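# Find the nearest spring peg that lets the weight press the pedal

## Task

A feeder has a pedal that a spring keeps raised, and the spring's end loop can be hooked on any one of several pegs. A peg counts as passing if the steel test weight, with the loop on that peg, drives the raised pedal fully down. The pedal is sloped, so the weight sits most steadily with its base lying flat on it. Finish with the loop on the passing peg nearest the pedal, and avoid letting the loop snap onto a peg, since that can cost score. Return the weight to the bench, well clear of the feeder. Then release everything and move the hands away.

## Robot and tools

Robot: two arms, left_arm (base near y +0.47 m) and right_arm (base near y -0.47 m), each ending in a five-finger hand. right_arm has a right hand and left_arm a mirrored left hand. A post stands behind the arms and a camera stand sits between their bases; avoid both.

Frames: the scene frame has its origin at table height between the arms, +x out over the table, +z up, left_arm on +y. Reported hand positions (metres), quaternions (wxyz) and velocities are in each arm's own base frame. Pose offsets you send are along the axes of that arm's current Hand target. The hand point sits 0.15 m out from the wrist face and 0.05 m in front of the palm; its +z runs along straight fingers, +y out of the palm, +x across the palm away from the thumb on the right hand (toward the thumb on the left). Fingers extend 0.06-0.07 m past the point. A wrist bracket on the little-finger side can strike things, and with level fingers the wrist may hang lower than the hand.

A row is always 28 numbers in [-1, 1], both arms included: left dx, dy, dz, rx, ry, rz, then left little, ring, middle, index, thumb_bend, thumb_turn, force_limit, speed; then the same fourteen for the right arm. The six pose numbers are an offset from the Hand target at the start of the call, not from the previous row; 1.0 equals 0.6 m for dx-dz and 180 degrees for the rotation vector rx-rz. Zeros for all six ask nothing new of that arm. Finger numbers are absolute targets: +1 open or straight, -1 closed; thumb_turn -1 puts the thumb opposite the fingers, +1 beside the palm. force_limit maps -1..+1 to about 0..10 N (0..15 N for the thumb motors); speed rises from nearly 0 at -1 to full at +0.48 and above. No hand number means 'unchanged': to keep a hand as it is, repeat the last eight numbers you sent it (or, before any, its hand_measured plus hand_force_limit and hand_speed). For a gentle grip close with speed at -0.94 or less. Thumb-in-front grips hold objects about 0.035-0.065 m thick; handles down to 0.025 m.

Tools:
- execute_actions(actions, cameras): actions is a list of actions, each a table of up to 15 rows, one per 1/30 s step; a short table repeats its last row to step 15. Empty actions returns state and all camera images.
- move(target, speed, blend, stop_force, zero, blocking, cameras): target is one 28-number row or a list of up to 15 rows; every row is an offset from the same starting Hand targets. speed is path speed in m/s (0.002-3.6, default 0.25). blend (m) rounds corners in a list. stop_force (3-120 N, both arms) ends an arm's path when its wrist sensor feels that much push against the motion; use it slowly (about 0.005 m/s) for touching or pressing, and expect the arm to back off to just before the push. zero=true re-zeroes before the move. blocking=false returns early, not allowed with stop_force. All paths share a 10 s cap.
- wait(seconds, cameras): lets time pass with no new commands.
- stop(cameras): brakes a running move.
- zoom_image(camera, region): region [x0,y0,x1,y1] pixels, max 504x504, on cam_head_left, cam_head_right, cam_high, cam_left_wrist or cam_right_wrist (all 896x504).
- show_instructions(): shows reference pages.
- zero_wrist_force(arm): subtracts the current wrist reading for left_arm or right_arm.
- finished_scene(scene): ends the scene for good.

Results: Hand target is the last commanded pose (after a 32-degree orientation clip); the hand often rests slightly short, so send the remainder as an offset. end_effector_position etc. describe the hand point. hand_measured, hand_stopped_by (moving, target, force, stalled, fault) and hand_load_n follow the finger order above; a dropped object shows as hand_load_n falling near 0. Wrist force/torque are in the end-effector axes, pushes reading as force from the surface into the arm. A move adds a 'move:' line such as done, off_target, held or fault, with limits=paced or limits=held. Position readings can be off by a few centimetres.

Cautions: arms are stiff; commanding even slightly past a firm contact, or over about 150 N, or large wrist torques, causes a 10 s fault stop. Keep the wrist away from its base's vertical axis. Don't let arms collide or close a hand on the other hand. Avoid drops, slams, releasing moving parts, and anything leaving the table. Long stretched holds heat motors. The scene keeps running while you think; loose objects may get nudged occasionally.

Each tool is called after "Request:" as name(argument=value, ...) on one line, values as JSON.

Reference images:

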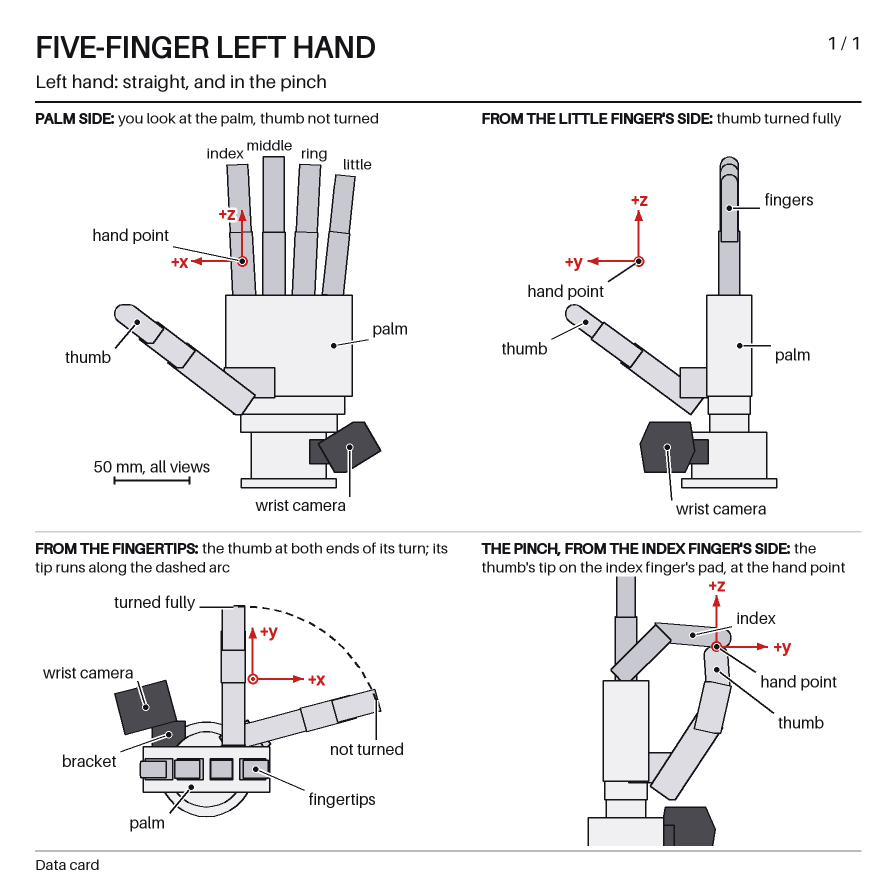

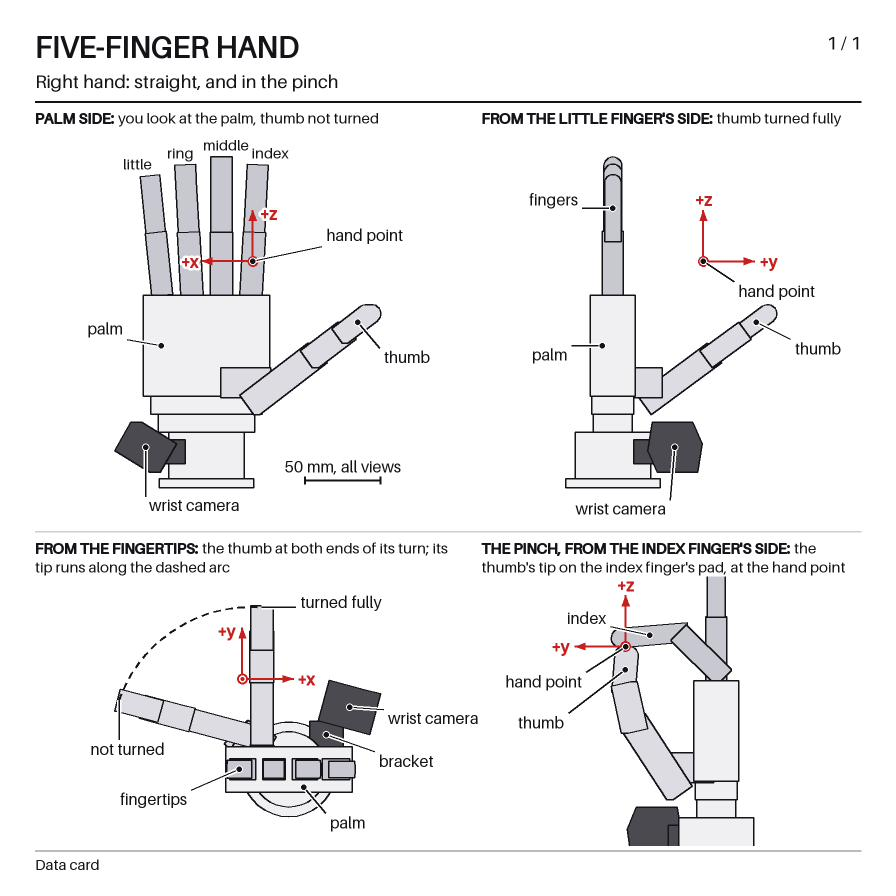

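## Session

Request:
execute_actions(actions=[])

Scene clock: 0.00 s.
left_arm: end_effector_position=(+0.1375, -0.0234, +0.2688) hand_measured=(+1.000, +1.000, +1.000, +1.000, +1.000, +1.000) hand_load_n=(+0.0, +0.0, +0.0, +0.0, +0.0, +0.0) hand_stopped_by=(target, target, target, target, target, target) hand_force_limit=0.00 hand_speed=-0.80 end_effector_quat_wxyz=(-0.234, +0.682, -0.684, -0.108) | right_arm: end_effector_position=(+0.5479, +0.1843, +0.1087) hand_measured=(+1.000, +1.000, +1.000, +1.000, +1.000, +1.000) hand_load_n=(+0.0, +0.0, +0.0, +0.0, +0.0, +0.0) hand_stopped_by=(target, target, target, target, target, target) hand_force_limit=0.00 hand_speed=-0.80 end_effector_quat_wxyz=(+0.681, -0.679, -0.156, -0.227)
Joint positions: left_arm=[3.263 -1.19 -2.005 1.881 -2.029 3.326] | right_arm=[-0.384 -0.67 1.814 2.104 0.291 -0.649]
Joint velocities: within noise
Joint torques (N m): no reading
Wrist force (N): no reading
Wrist torque (N m): no reading
Wrist force, peak (N): no reading
Hand target: left_arm +0.1375, -0.0234, +0.2688; -0.234, +0.682, -0.684, -0.108 | right_arm +0.5479, +0.1843, +0.1087; +0.681, -0.679, -0.156, -0.227

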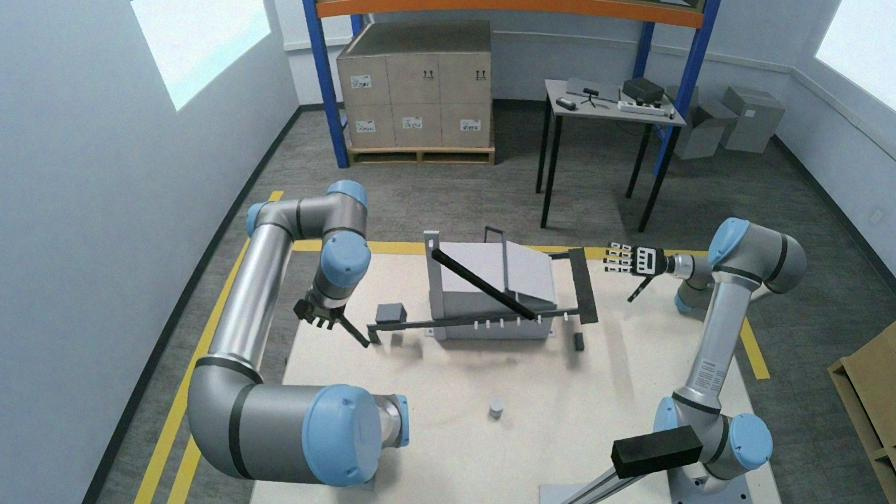

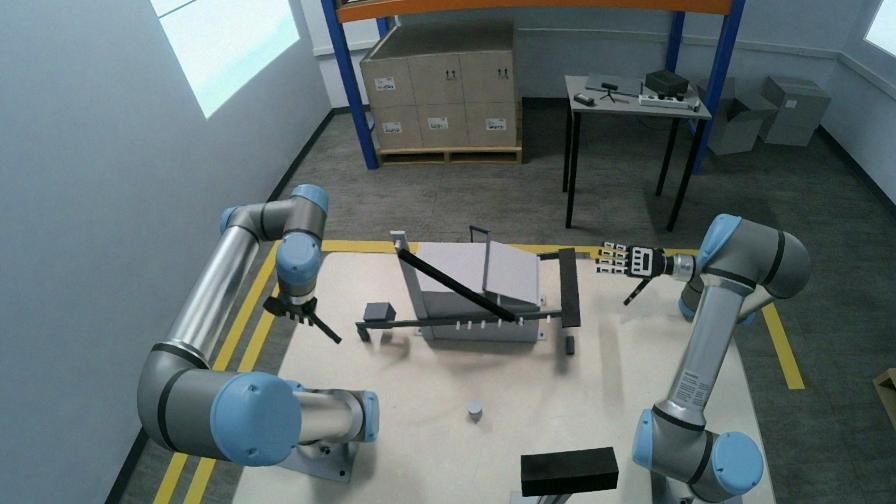

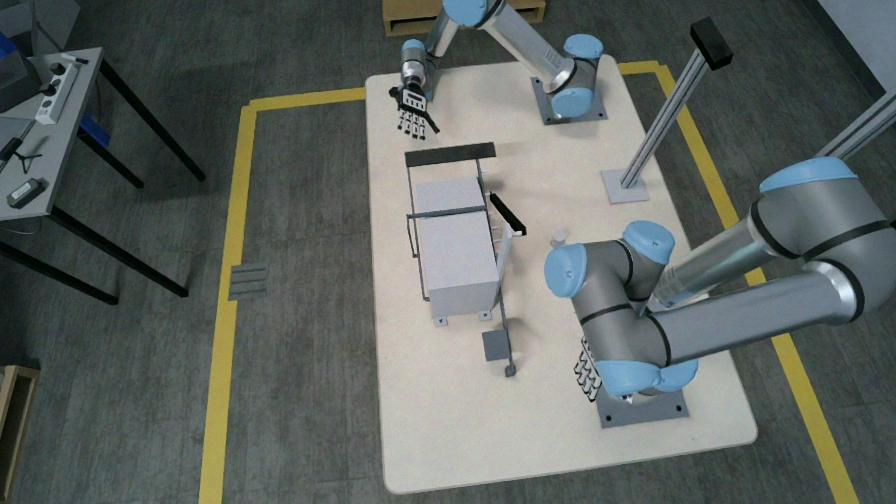

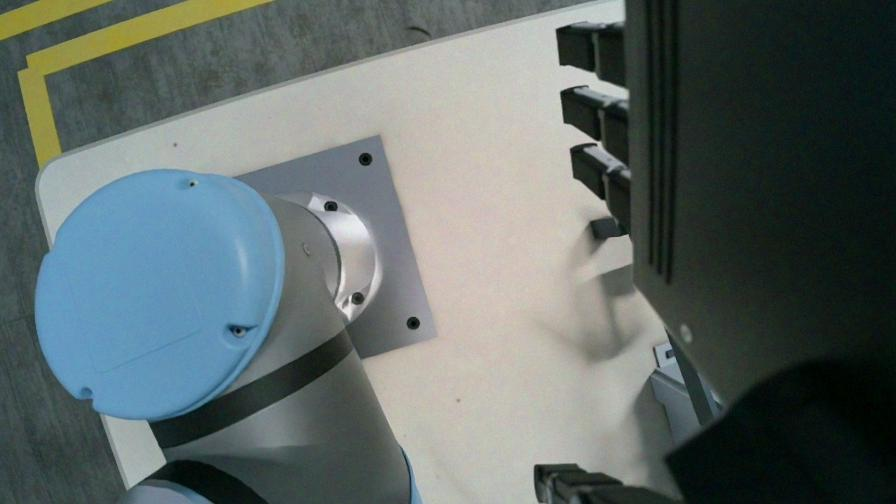

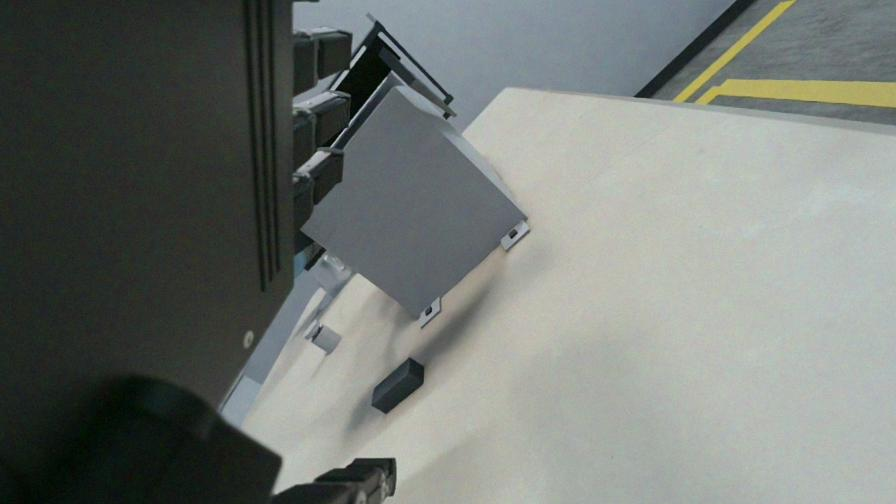

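Request:
zoom_image(camera="cam_head_left", region=[340, 210, 640, 380])

Request:
zoom_image(camera="cam_head_right", region=[320, 210, 620, 430])

Request:
zoom_image(camera="cam_high", region=[370, 120, 620, 400])

Request:
zoom_image(camera="cam_right_wrist", region=[240, 0, 600, 440])

Request:
zoom_image(camera="cam_left_wrist", region=[540, 180, 760, 500])

Scaled by 1.680.

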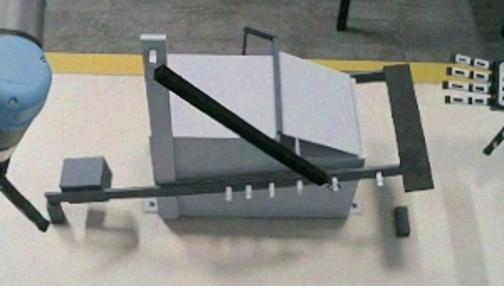

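Scaled by 1.680.

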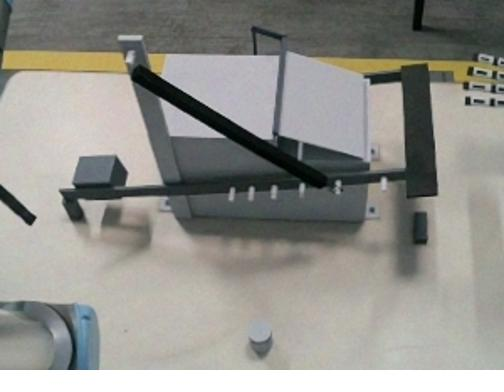

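Scaled by 1.800.

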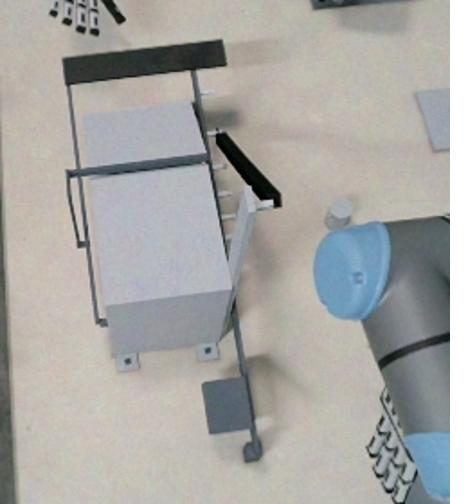

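Scaled by 1.145.

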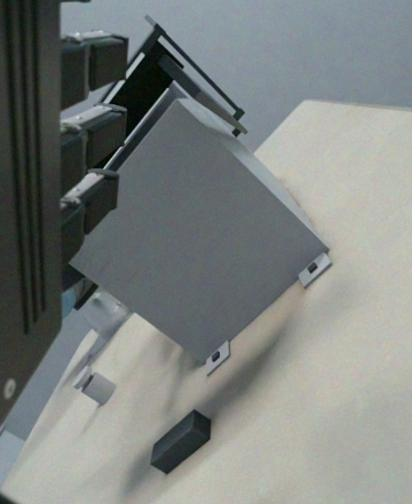

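Scaled by 1.575.

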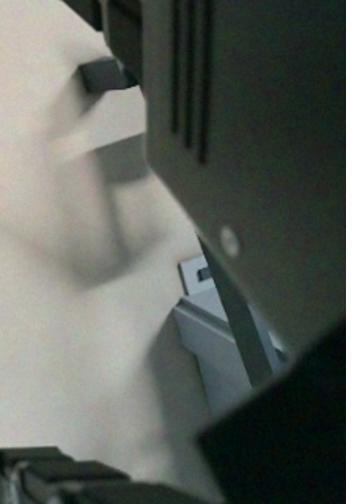

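Request:
move(target=[[0,0,0,0,0,0,1,1,1,1,1,1,0,-0.8,0.2012,-0.451,-0.1663,0,0,0,1,1,1,1,1,1,0,-0.8],[0,0,0,0,0,0,1,1,1,1,1,1,0,-0.8,-0.0755,-0.656,-0.0812,-0.2251,0.4315,0.2149,1,1,1,1,1,1,0,-0.8],[0,0,0,0,0,0,1,1,1,1,1,1,0,-0.8,-0.3673,-0.5893,0.2273,-0.2251,0.4315,0.2149,1,1,1,1,1,1,0,-0.8]], blend=0.05, speed=0.3, cameras=["all"])

Scene clock: 110.83 s.
left_arm: end_effector_position=(+0.1375, -0.0234, +0.2688) hand_measured=(+1.000, +1.000, +1.000, +1.000, +1.000, +1.000) hand_load_n=(+0.0, +0.0, +0.0, +0.0, +0.0, +0.0) hand_stopped_by=(target, target, target, target, target, target) hand_force_limit=0.00 hand_speed=-0.80 end_effector_quat_wxyz=(-0.234, +0.682, -0.684, -0.108) | right_arm: end_effector_position=(+0.5479, +0.1843, +0.1087) hand_measured=(+1.000, +1.000, +1.000, +1.000, +1.000, +1.000) hand_load_n=(+0.0, +0.0, +0.0, +0.0, +0.0, +0.0) hand_stopped_by=(target, target, target, target, target, target) hand_force_limit=0.00 hand_speed=-0.80 end_effector_quat_wxyz=(+0.681, -0.679, -0.156, -0.227)
Joint positions: left_arm=[3.263 -1.19 -2.005 1.881 -2.029 3.326] | right_arm=[-0.384 -0.67 1.814 2.104 0.291 -0.649]
Joint torques (N m): left_arm=[1.87 2.68 19.47 -2.06 -0.07 0.29] | right_arm=[1.06 -44.79 -7.65 0.21 0.35 0.32]
Wrist force (N): left_arm=[0.3 0.1 0.1] | right_arm=[0.1 0.0 0.3]
Wrist torque (N m): left_arm=[0.01 -0.05 0.01] | right_arm=[-0.03 -0.03 0.00]
Wrist force, peak (N): left_arm=[0.5 0.0 0.5] | right_arm=[-0.1 -0.4 0.1]
Hand target: left_arm +0.1375, -0.0234, +0.2688; -0.234, +0.682, -0.684, -0.108 | right_arm +0.5479, +0.1843, +0.1087; +0.681, -0.679, -0.156, -0.227
move: not run (right_arm's path to target 2 of 3 would bring its wrist too close to its first joint's axis: go round it by way of another target; nothing was sent)

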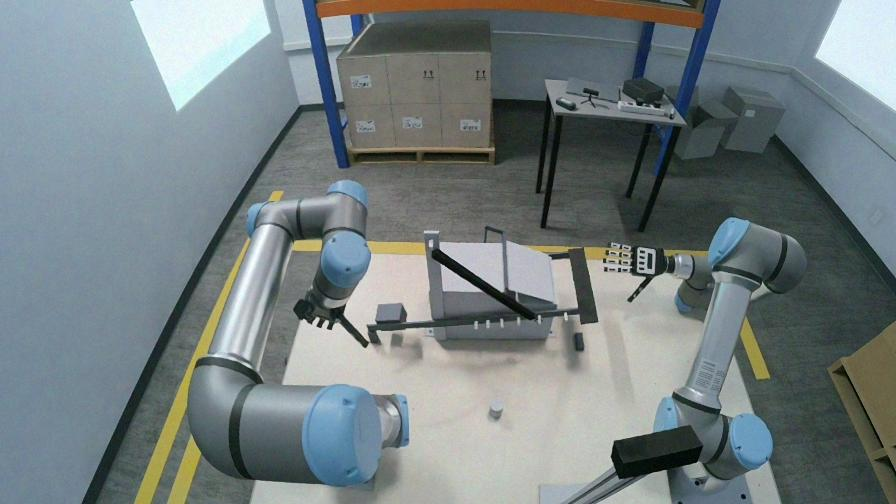

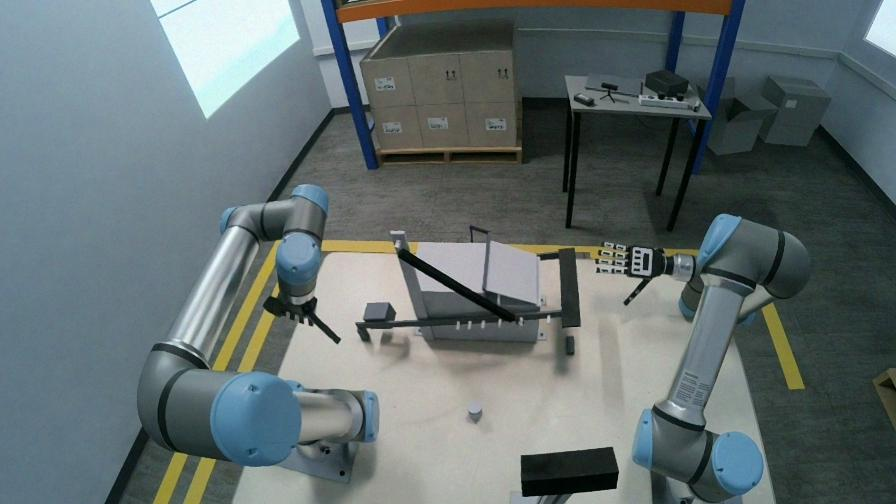

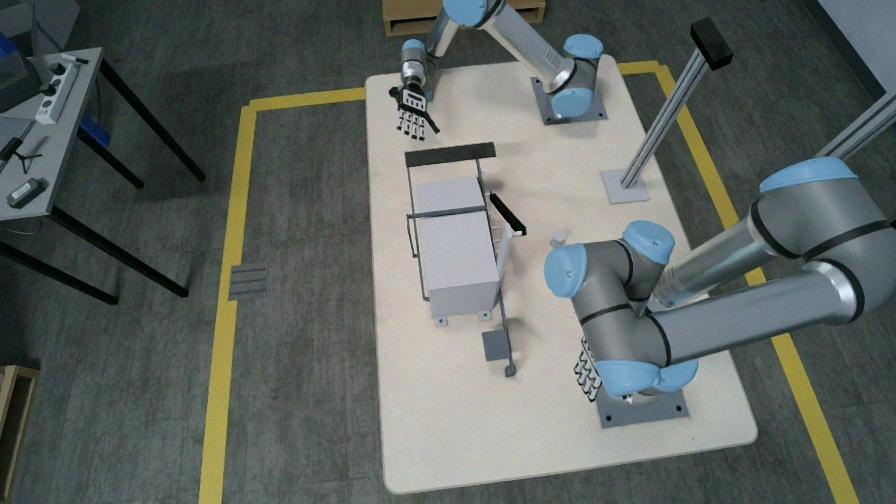

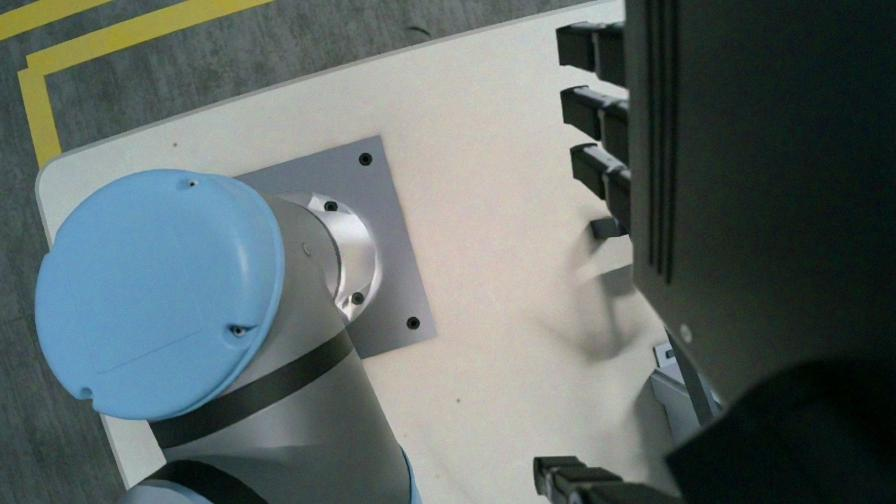

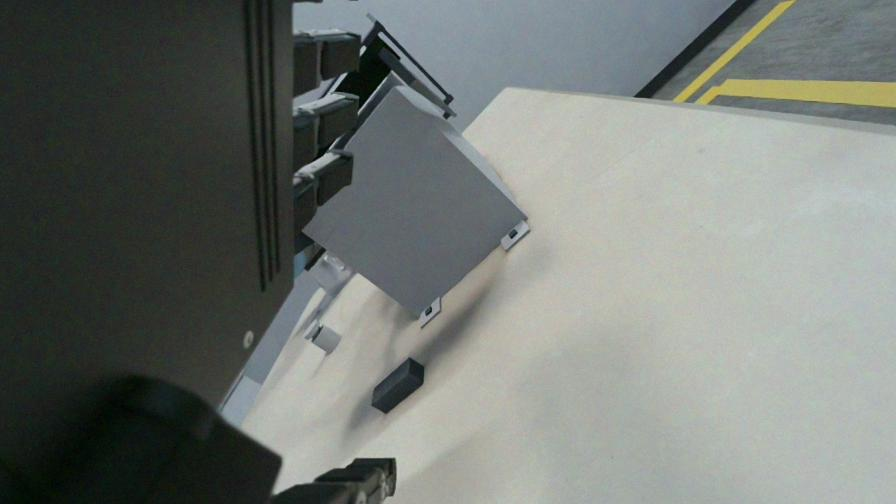

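Request:
move(target=[[0,0,0,0,0,0,1,1,1,1,1,1,0,-0.8,0.2012,-0.451,-0.1663,0,0,0,1,1,1,1,1,1,0,-0.8],[0,0,0,0,0,0,1,1,1,1,1,1,0,-0.8,0.1108,-0.6892,0.1877,-0.2251,0.4315,0.2149,1,1,1,1,1,1,0,-0.8],[0,0,0,0,0,0,1,1,1,1,1,1,0,-0.8,-0.3673,-0.5893,0.2273,-0.2251,0.4315,0.2149,1,1,1,1,1,1,0,-0.8]], blend=0.04, speed=0.3, cameras=["all"])

Scene clock: 120.60 s.
left_arm: end_effector_position=(+0.1375, -0.0234, +0.2688) hand_measured=(+1.000, +1.000, +1.000, +1.000, +1.000, +1.000) hand_load_n=(+0.0, +0.0, +0.0, +0.0, +0.0, +0.0) hand_stopped_by=(target, target, target, target, target, target) hand_force_limit=0.00 hand_speed=-0.80 end_effector_quat_wxyz=(-0.234, +0.682, -0.684, -0.108) | right_arm: end_effector_position=(+0.1899, +0.3496, +0.3002) hand_measured=(+1.000, +1.000, +1.000, +1.000, +1.000, +1.000) hand_load_n=(+0.0, +0.0, +0.0, +0.0, +0.0, -0.5) hand_stopped_by=(target, target, target, target, target, target) hand_force_limit=0.00 hand_speed=-0.80 end_effector_quat_wxyz=(-0.406, +0.579, -0.580, +0.405)
Joint positions: left_arm=[3.263 -1.19 -2.005 1.881 -2.029 3.326] | right_arm=[1.217 -1.861 2.384 3.429 -2.649 0.749]
Joint torques (N m): left_arm=[1.65 3.11 21.42 -2.07 -0.37 0.12] | right_arm=[14.72 -0.71 -13.72 -1.13 -2.26 1.96]
Wrist force (N): left_arm=[0.1 0.1 0.0] | right_arm=[2.0 -0.4 1.1]
Wrist torque (N m): left_arm=[0.02 -0.02 0.00] | right_arm=[-0.25 -0.28 0.40]
Wrist force, peak (N): left_arm=[0.8 -0.2 0.0] | right_arm=[1.2 -2.1 1.3]
Hand target: left_arm +0.1375, -0.0234, +0.2688; -0.234, +0.682, -0.684, -0.108 | right_arm +0.1898, +0.3496, +0.3001; -0.406, +0.579, -0.580, +0.405
Off the commanded pose: left_arm 0.000 m, 0 deg | right_arm 0.000 m, 0 deg.
move: done

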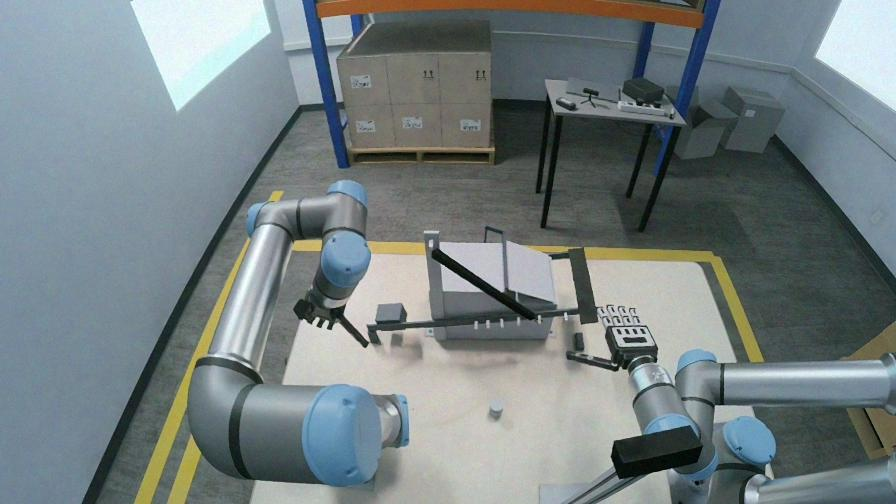

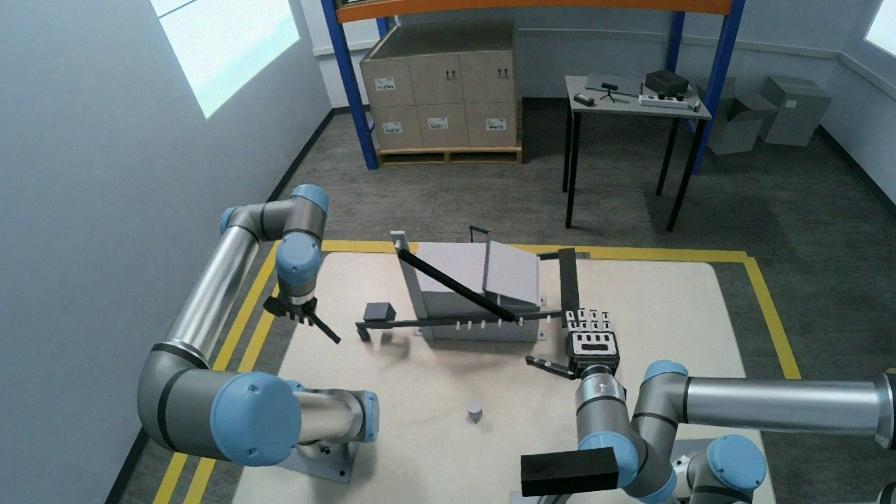

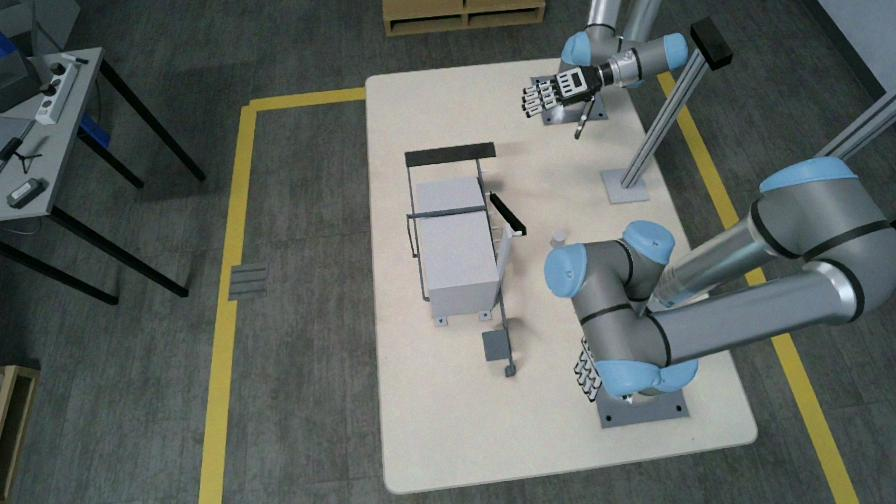

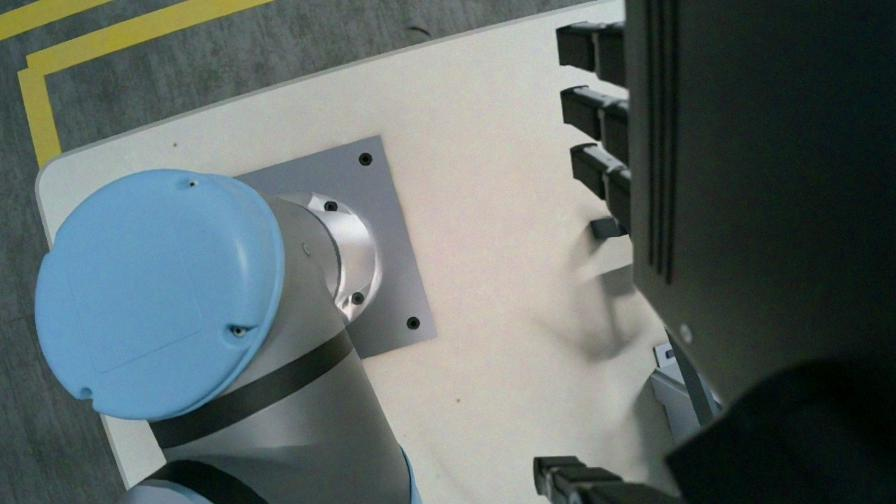

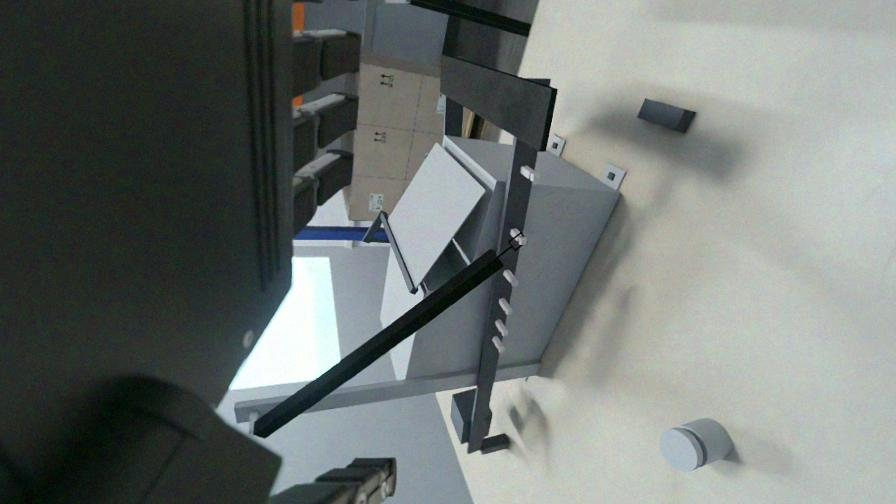

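Request:
zoom_image(camera="cam_right_wrist", region=[400, 30, 720, 240])

Request:
zoom_image(camera="cam_right_wrist", region=[440, 140, 640, 380])

Request:
zoom_image(camera="cam_right_wrist", region=[220, 340, 560, 500])

Request:
zoom_image(camera="cam_right_wrist", region=[600, 360, 800, 500])

Scaled by 1.575.

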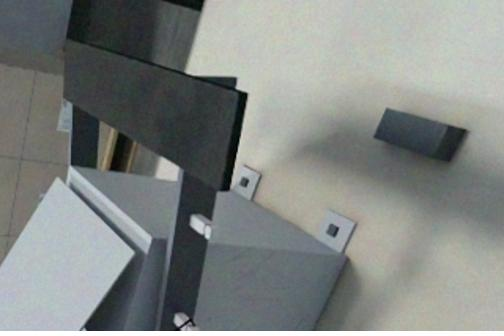

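Scaled by 2.100.

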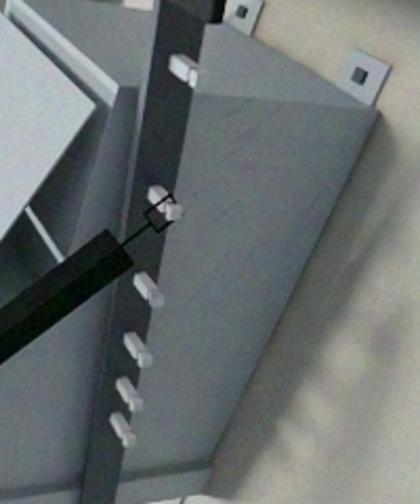

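Scaled by 1.482.

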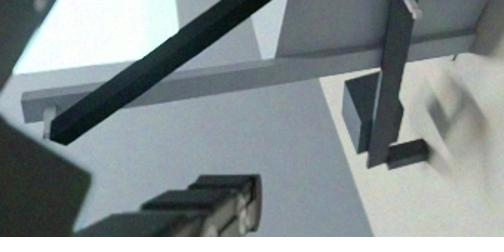

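Scaled by 2.520.

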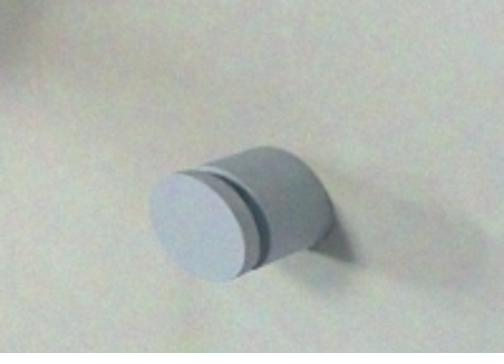

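Request:
move(target=[0,0,0,0,0,0,1,1,1,1,1,1,0,-0.8,0,-0.0456,0.1253,0,0,0,1,1,1,1,1,1,0,-0.8], cameras=["cam_right_wrist"])

Request:
move(target=[0,0,0,0,0,0,1,1,1,1,1,1,0,-0.8,-0.1333,0,0,0,0,0,1,1,1,1,1,1,0,-0.8], cameras=["cam_right_wrist"])

Scene clock: 142.83 s.
left_arm: end_effector_position=(+0.1375, -0.0234, +0.2688) hand_measured=(+1.000, +1.000, +1.000, +1.000, +1.000, +1.000) hand_load_n=(+0.0, -0.5, +0.0, +0.0, +0.0, +0.0) hand_stopped_by=(target, target, target, target, target, target) hand_force_limit=0.00 hand_speed=-0.80 end_effector_quat_wxyz=(-0.234, +0.682, -0.684, -0.108) | right_arm: end_effector_position=(+0.2698, +0.3497, +0.3000) hand_measured=(+1.000, +1.000, +1.000, +1.000, +1.000, +1.000) hand_load_n=(+0.0, +0.0, +0.0, +0.0, +0.0, +0.0) hand_stopped_by=(target, target, target, target, target, target) hand_force_limit=0.00 hand_speed=-0.80 end_effector_quat_wxyz=(-0.406, +0.579, -0.580, +0.405)
Joint positions: left_arm=[3.263 -1.19 -2.005 1.881 -2.029 3.326] | right_arm=[0.974 -1.77 2.367 3.12 -2.46 0.468]
Joint torques (N m): left_arm=[1 3.37 20.88 -2.17 -0.39 0.03] | right_arm=[-12.45 -7.58 -15.84 -3.1 0.91 -1.64]
Wrist force (N): left_arm=[0.2 0.2 0.1] | right_arm=[2.1 -0.8 1.1]
Wrist torque (N m): left_arm=[0.03 -0.04 0.01] | right_arm=[-0.33 -0.30 0.24]
Wrist force, peak (N): left_arm=[0.6 0.1 0.5] | right_arm=[2.0 -1.7 2.9]
Hand target: left_arm +0.1375, -0.0234, +0.2688; -0.234, +0.682, -0.684, -0.108 | right_arm +0.2698, +0.3497, +0.3000; -0.406, +0.579, -0.580, +0.405
Off the commanded pose: left_arm 0.000 m, 0 deg | right_arm 0.000 m, 0 deg.
move: done

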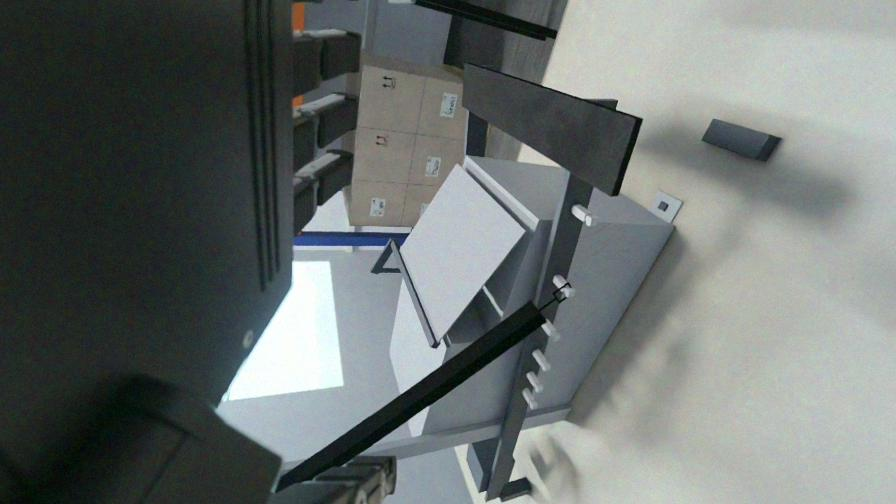

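Scene clock: 143.67 s.
left_arm: end_effector_position=(+0.1375, -0.0234, +0.2688) hand_measured=(+1.000, +1.000, +1.000, +1.000, +1.000, +1.000) hand_load_n=(+0.0, +0.0, +0.0, +0.0, +0.0, +0.0) hand_stopped_by=(target, target, target, target, target, target) hand_force_limit=0.00 hand_speed=-0.80 end_effector_quat_wxyz=(-0.234, +0.682, -0.684, -0.108) | right_arm: end_effector_position=(+0.2698, +0.4296, +0.3001) hand_measured=(+1.000, +1.000, +1.000, +1.000, +1.000, +1.000) hand_load_n=(+0.0, +0.0, +0.0, -0.5, +0.0, +0.0) hand_stopped_by=(target, target, target, target, target, target) hand_force_limit=0.00 hand_speed=-0.80 end_effector_quat_wxyz=(-0.406, +0.579, -0.579, +0.405)
Joint positions: left_arm=[3.263 -1.19 -2.005 1.881 -2.029 3.326] | right_arm=[1.095 -1.582 2.188 3.209 -2.558 0.587]
Joint torques (N m): left_arm=[1.2 1.52 20.63 -2.32 -0.35 0] | right_arm=[1.54 -10.76 -26.4 -0.87 -1.51 0.64]
Wrist force (N): left_arm=[0.2 -0.2 -0.2] | right_arm=[1.3 0.1 0.8]
Wrist torque (N m): left_arm=[-0.01 -0.04 0.02] | right_arm=[-0.18 -0.16 0.33]
Wrist force, peak (N): left_arm=[0.3 0.3 0.5] | right_arm=[3.9 -0.7 0.6]
Hand target: left_arm +0.1375, -0.0234, +0.2688; -0.234, +0.682, -0.684, -0.108 | right_arm +0.2698, +0.4296, +0.3001; -0.406, +0.579, -0.580, +0.405
Off the commanded pose: left_arm 0.000 m, 0 deg | right_arm 0.000 m, 0 deg.
move: done

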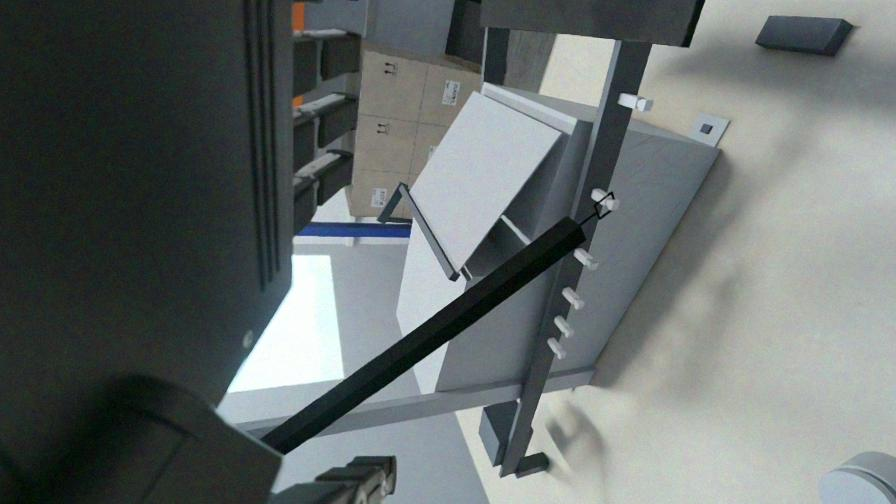

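Request:
zoom_image(camera="cam_right_wrist", region=[530, 60, 770, 260])

Request:
zoom_image(camera="cam_right_wrist", region=[460, 240, 660, 500])

Request:
zoom_image(camera="cam_right_wrist", region=[230, 180, 530, 480])

Scaled by 2.100.

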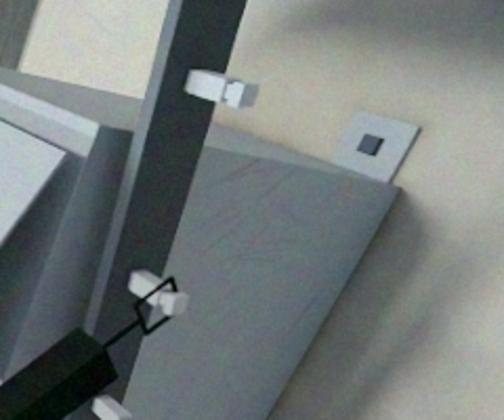

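Scaled by 1.938.

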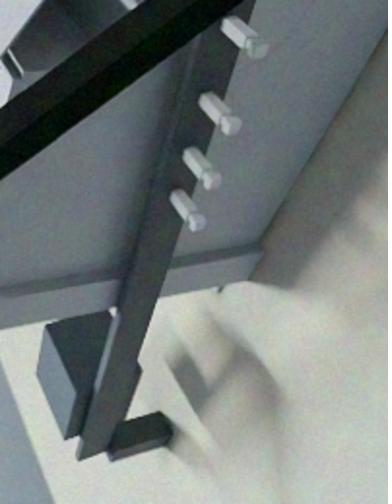

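Scaled by 1.680.

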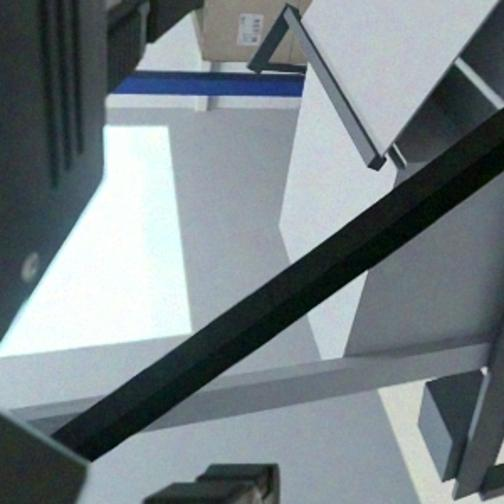

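Request:
move(target=[0,0,0,0,0,0,1,1,1,1,1,1,0,-0.8,0.0583,0.123,0.0518,0,0,0,-0.9,-0.9,-0.9,-0.9,1,1,0,-0.3], cameras=["cam_right_wrist"])

Request:
zoom_image(camera="cam_right_wrist", region=[350, 150, 600, 350])

Request:
zoom_image(camera="cam_right_wrist", region=[160, 300, 400, 504])

Scene clock: 223.10 s.
left_arm: end_effector_position=(+0.1375, -0.0234, +0.2688) hand_measured=(+1.000, +1.000, +1.000, +1.000, +1.000, +1.000) hand_load_n=(+0.0, +0.0, +0.0, +0.0, +0.0, +0.0) hand_stopped_by=(target, target, target, target, target, target) hand_force_limit=0.00 hand_speed=-0.80 end_effector_quat_wxyz=(-0.234, +0.682, -0.684, -0.108) | right_arm: end_effector_position=(+0.2737, +0.3947, +0.2201) hand_measured=(-0.900, -0.900, -0.900, -0.900, +1.000, +1.000) hand_load_n=(+0.0, +0.0, +0.0, +0.0, +0.0, -0.5) hand_stopped_by=(target, target, target, target, target, target) hand_force_limit=0.00 hand_speed=-0.30 end_effector_quat_wxyz=(-0.406, +0.579, -0.580, +0.405)
Joint positions: left_arm=[3.263 -1.19 -2.005 1.881 -2.029 3.326] | right_arm=[1.039 -1.481 2.37 2.877 -2.514 0.528]
Joint torques (N m): left_arm=[0 3.23 21.56 -2.19 -0.32 0.05] | right_arm=[13.72 -10.4 -7.23 -2.66 -0.59 1.18]
Wrist force (N): left_arm=[0.3 0.0 0.2] | right_arm=[1.6 -0.6 1.4]
Wrist torque (N m): left_arm=[0.00 -0.04 0.02] | right_arm=[-0.30 -0.23 0.24]
Wrist force, peak (N): left_arm=[0.4 0.4 0.7] | right_arm=[2.1 1.4 1.8]
Hand target: left_arm +0.1375, -0.0234, +0.2688; -0.234, +0.682, -0.684, -0.108 | right_arm +0.2737, +0.3947, +0.2201; -0.406, +0.579, -0.580, +0.405
Off the commanded pose: left_arm 0.000 m, 0 deg | right_arm 0.000 m, 0 deg.
move: done

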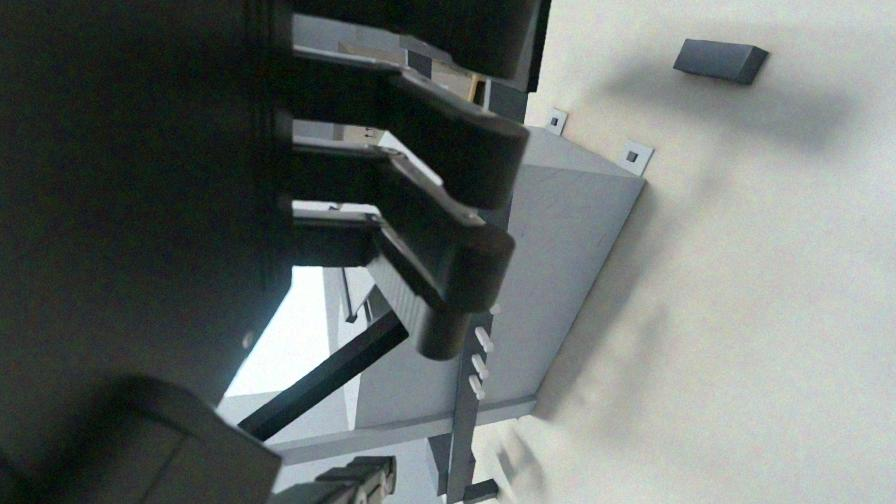

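Scaled by 2.016.

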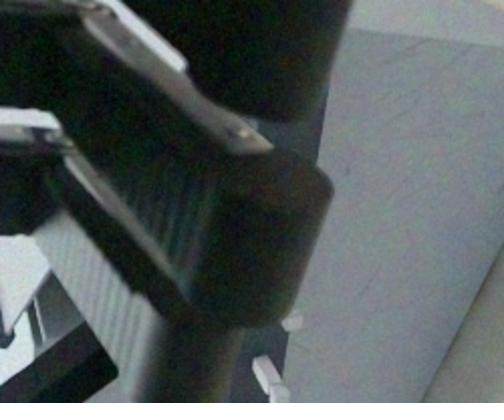

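Scaled by 2.100.

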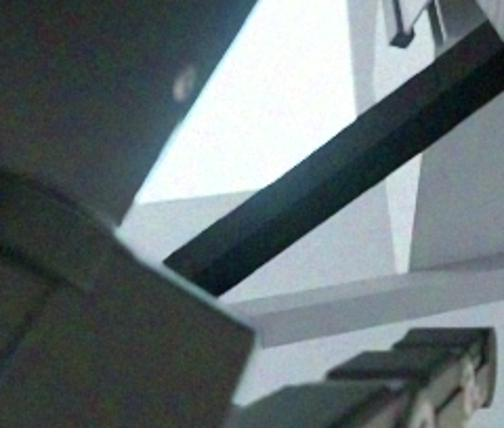

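Request:
move(target=[0,0,0,0,0,0,1,1,1,1,1,1,0,-0.8,0,0,0,0,0,0,1,1,1,1,1,1,0,-0.3], cameras=["cam_right_wrist","cam_head_left","cam_head_right"])

Request:
zoom_image(camera="cam_right_wrist", region=[400, 180, 560, 340])

Request:
zoom_image(camera="cam_head_right", region=[370, 220, 570, 370])

Request:
zoom_image(camera="cam_head_left", region=[370, 220, 620, 370])

Scene clock: 230.17 s.
left_arm: end_effector_position=(+0.1375, -0.0234, +0.2688) hand_measured=(+1.000, +1.000, +1.000, +1.000, +1.000, +1.000) hand_load_n=(+0.0, +0.0, +0.0, +0.0, +0.0, +0.0) hand_stopped_by=(target, target, target, target, target, target) hand_force_limit=0.00 hand_speed=-0.80 end_effector_quat_wxyz=(-0.234, +0.682, -0.684, -0.108) | right_arm: end_effector_position=(+0.2737, +0.3947, +0.2200) hand_measured=(+1.000, +1.000, +1.000, +1.000, +1.000, +1.000) hand_load_n=(+0.0, +0.0, +0.0, +0.0, +0.0, +0.0) hand_stopped_by=(target, target, target, target, target, target) hand_force_limit=0.00 hand_speed=-0.30 end_effector_quat_wxyz=(-0.406, +0.579, -0.580, +0.405)
Joint positions: left_arm=[3.263 -1.19 -2.005 1.881 -2.029 3.326] | right_arm=[1.039 -1.481 2.37 2.877 -2.514 0.528]
Joint torques (N m): left_arm=[0.86 1.85 20.6 -2.27 -0.46 -0.14] | right_arm=[14.51 -10.37 -9.68 -1.12 0.31 -0.92]
Wrist force (N): left_arm=[0.4 0.3 0.5] | right_arm=[1.6 -0.5 1.2]
Wrist torque (N m): left_arm=[0.02 -0.04 0.02] | right_arm=[-0.29 -0.23 0.24]
Wrist force, peak (N): left_arm=[0.5 0.3 0.5] | right_arm=[1.6 -0.9 1.4]
Hand target: left_arm +0.1375, -0.0234, +0.2688; -0.234, +0.682, -0.684, -0.108 | right_arm +0.2737, +0.3947, +0.2201; -0.406, +0.579, -0.580, +0.405
Off the commanded pose: left_arm 0.000 m, 0 deg | right_arm 0.000 m, 0 deg.
move: done
Images, in order (width x height): cam_head_left 896x504, cam_head_right 896x504, cam_right_wrist 896x504.

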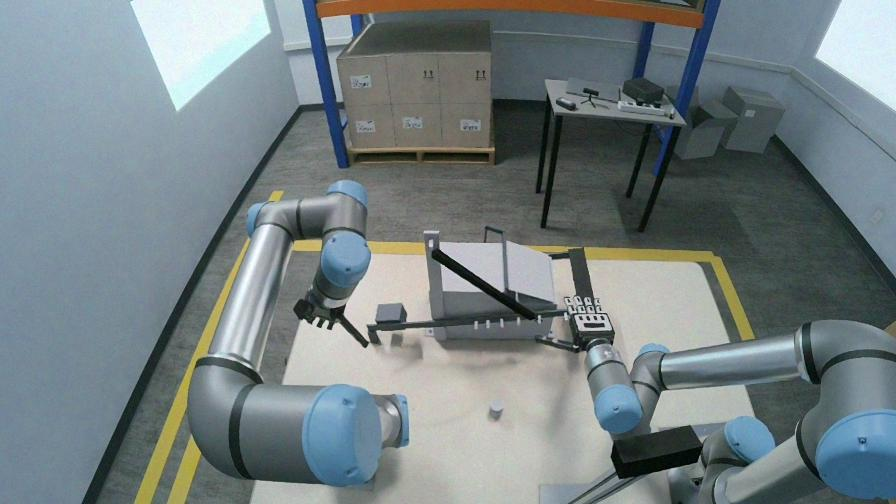

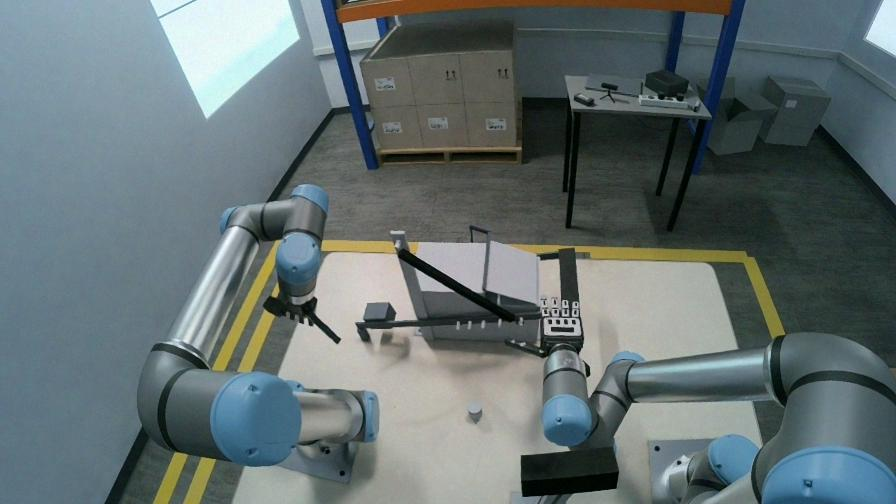

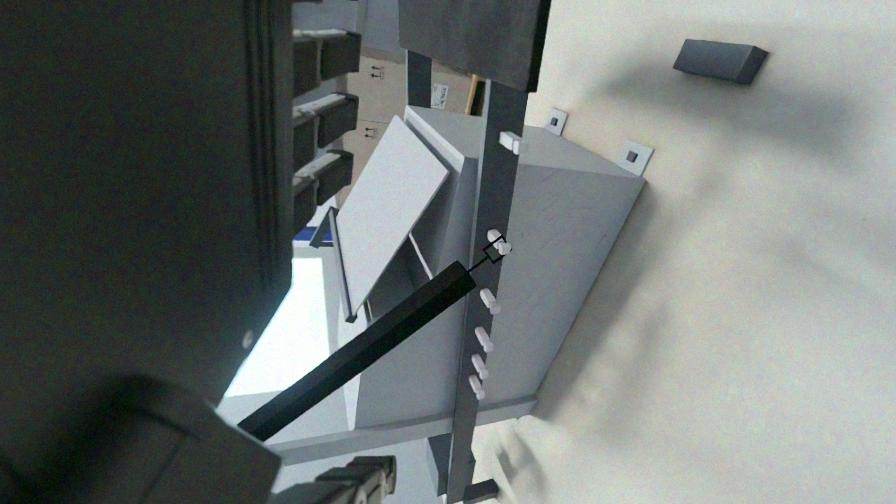

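Scaled by 3.150.

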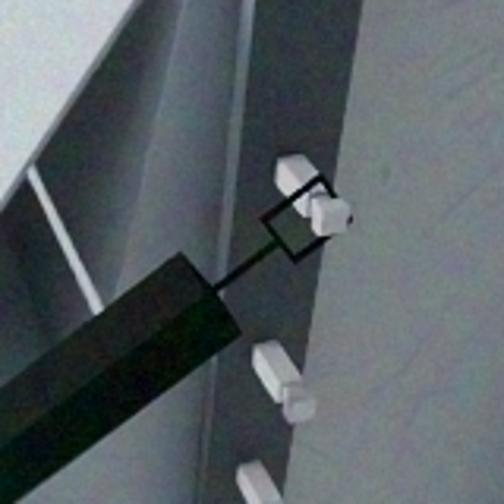

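Scaled by 2.520.

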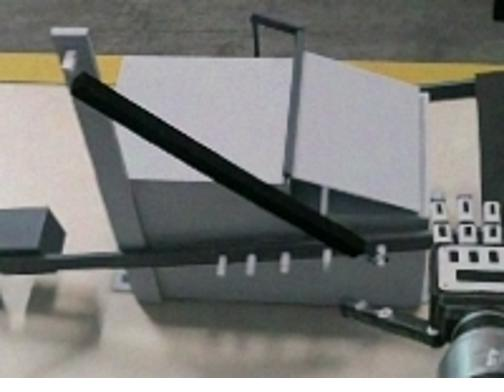

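Scaled by 2.016.

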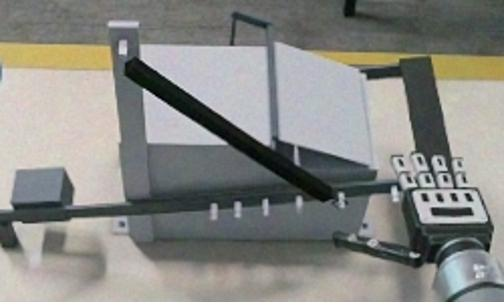

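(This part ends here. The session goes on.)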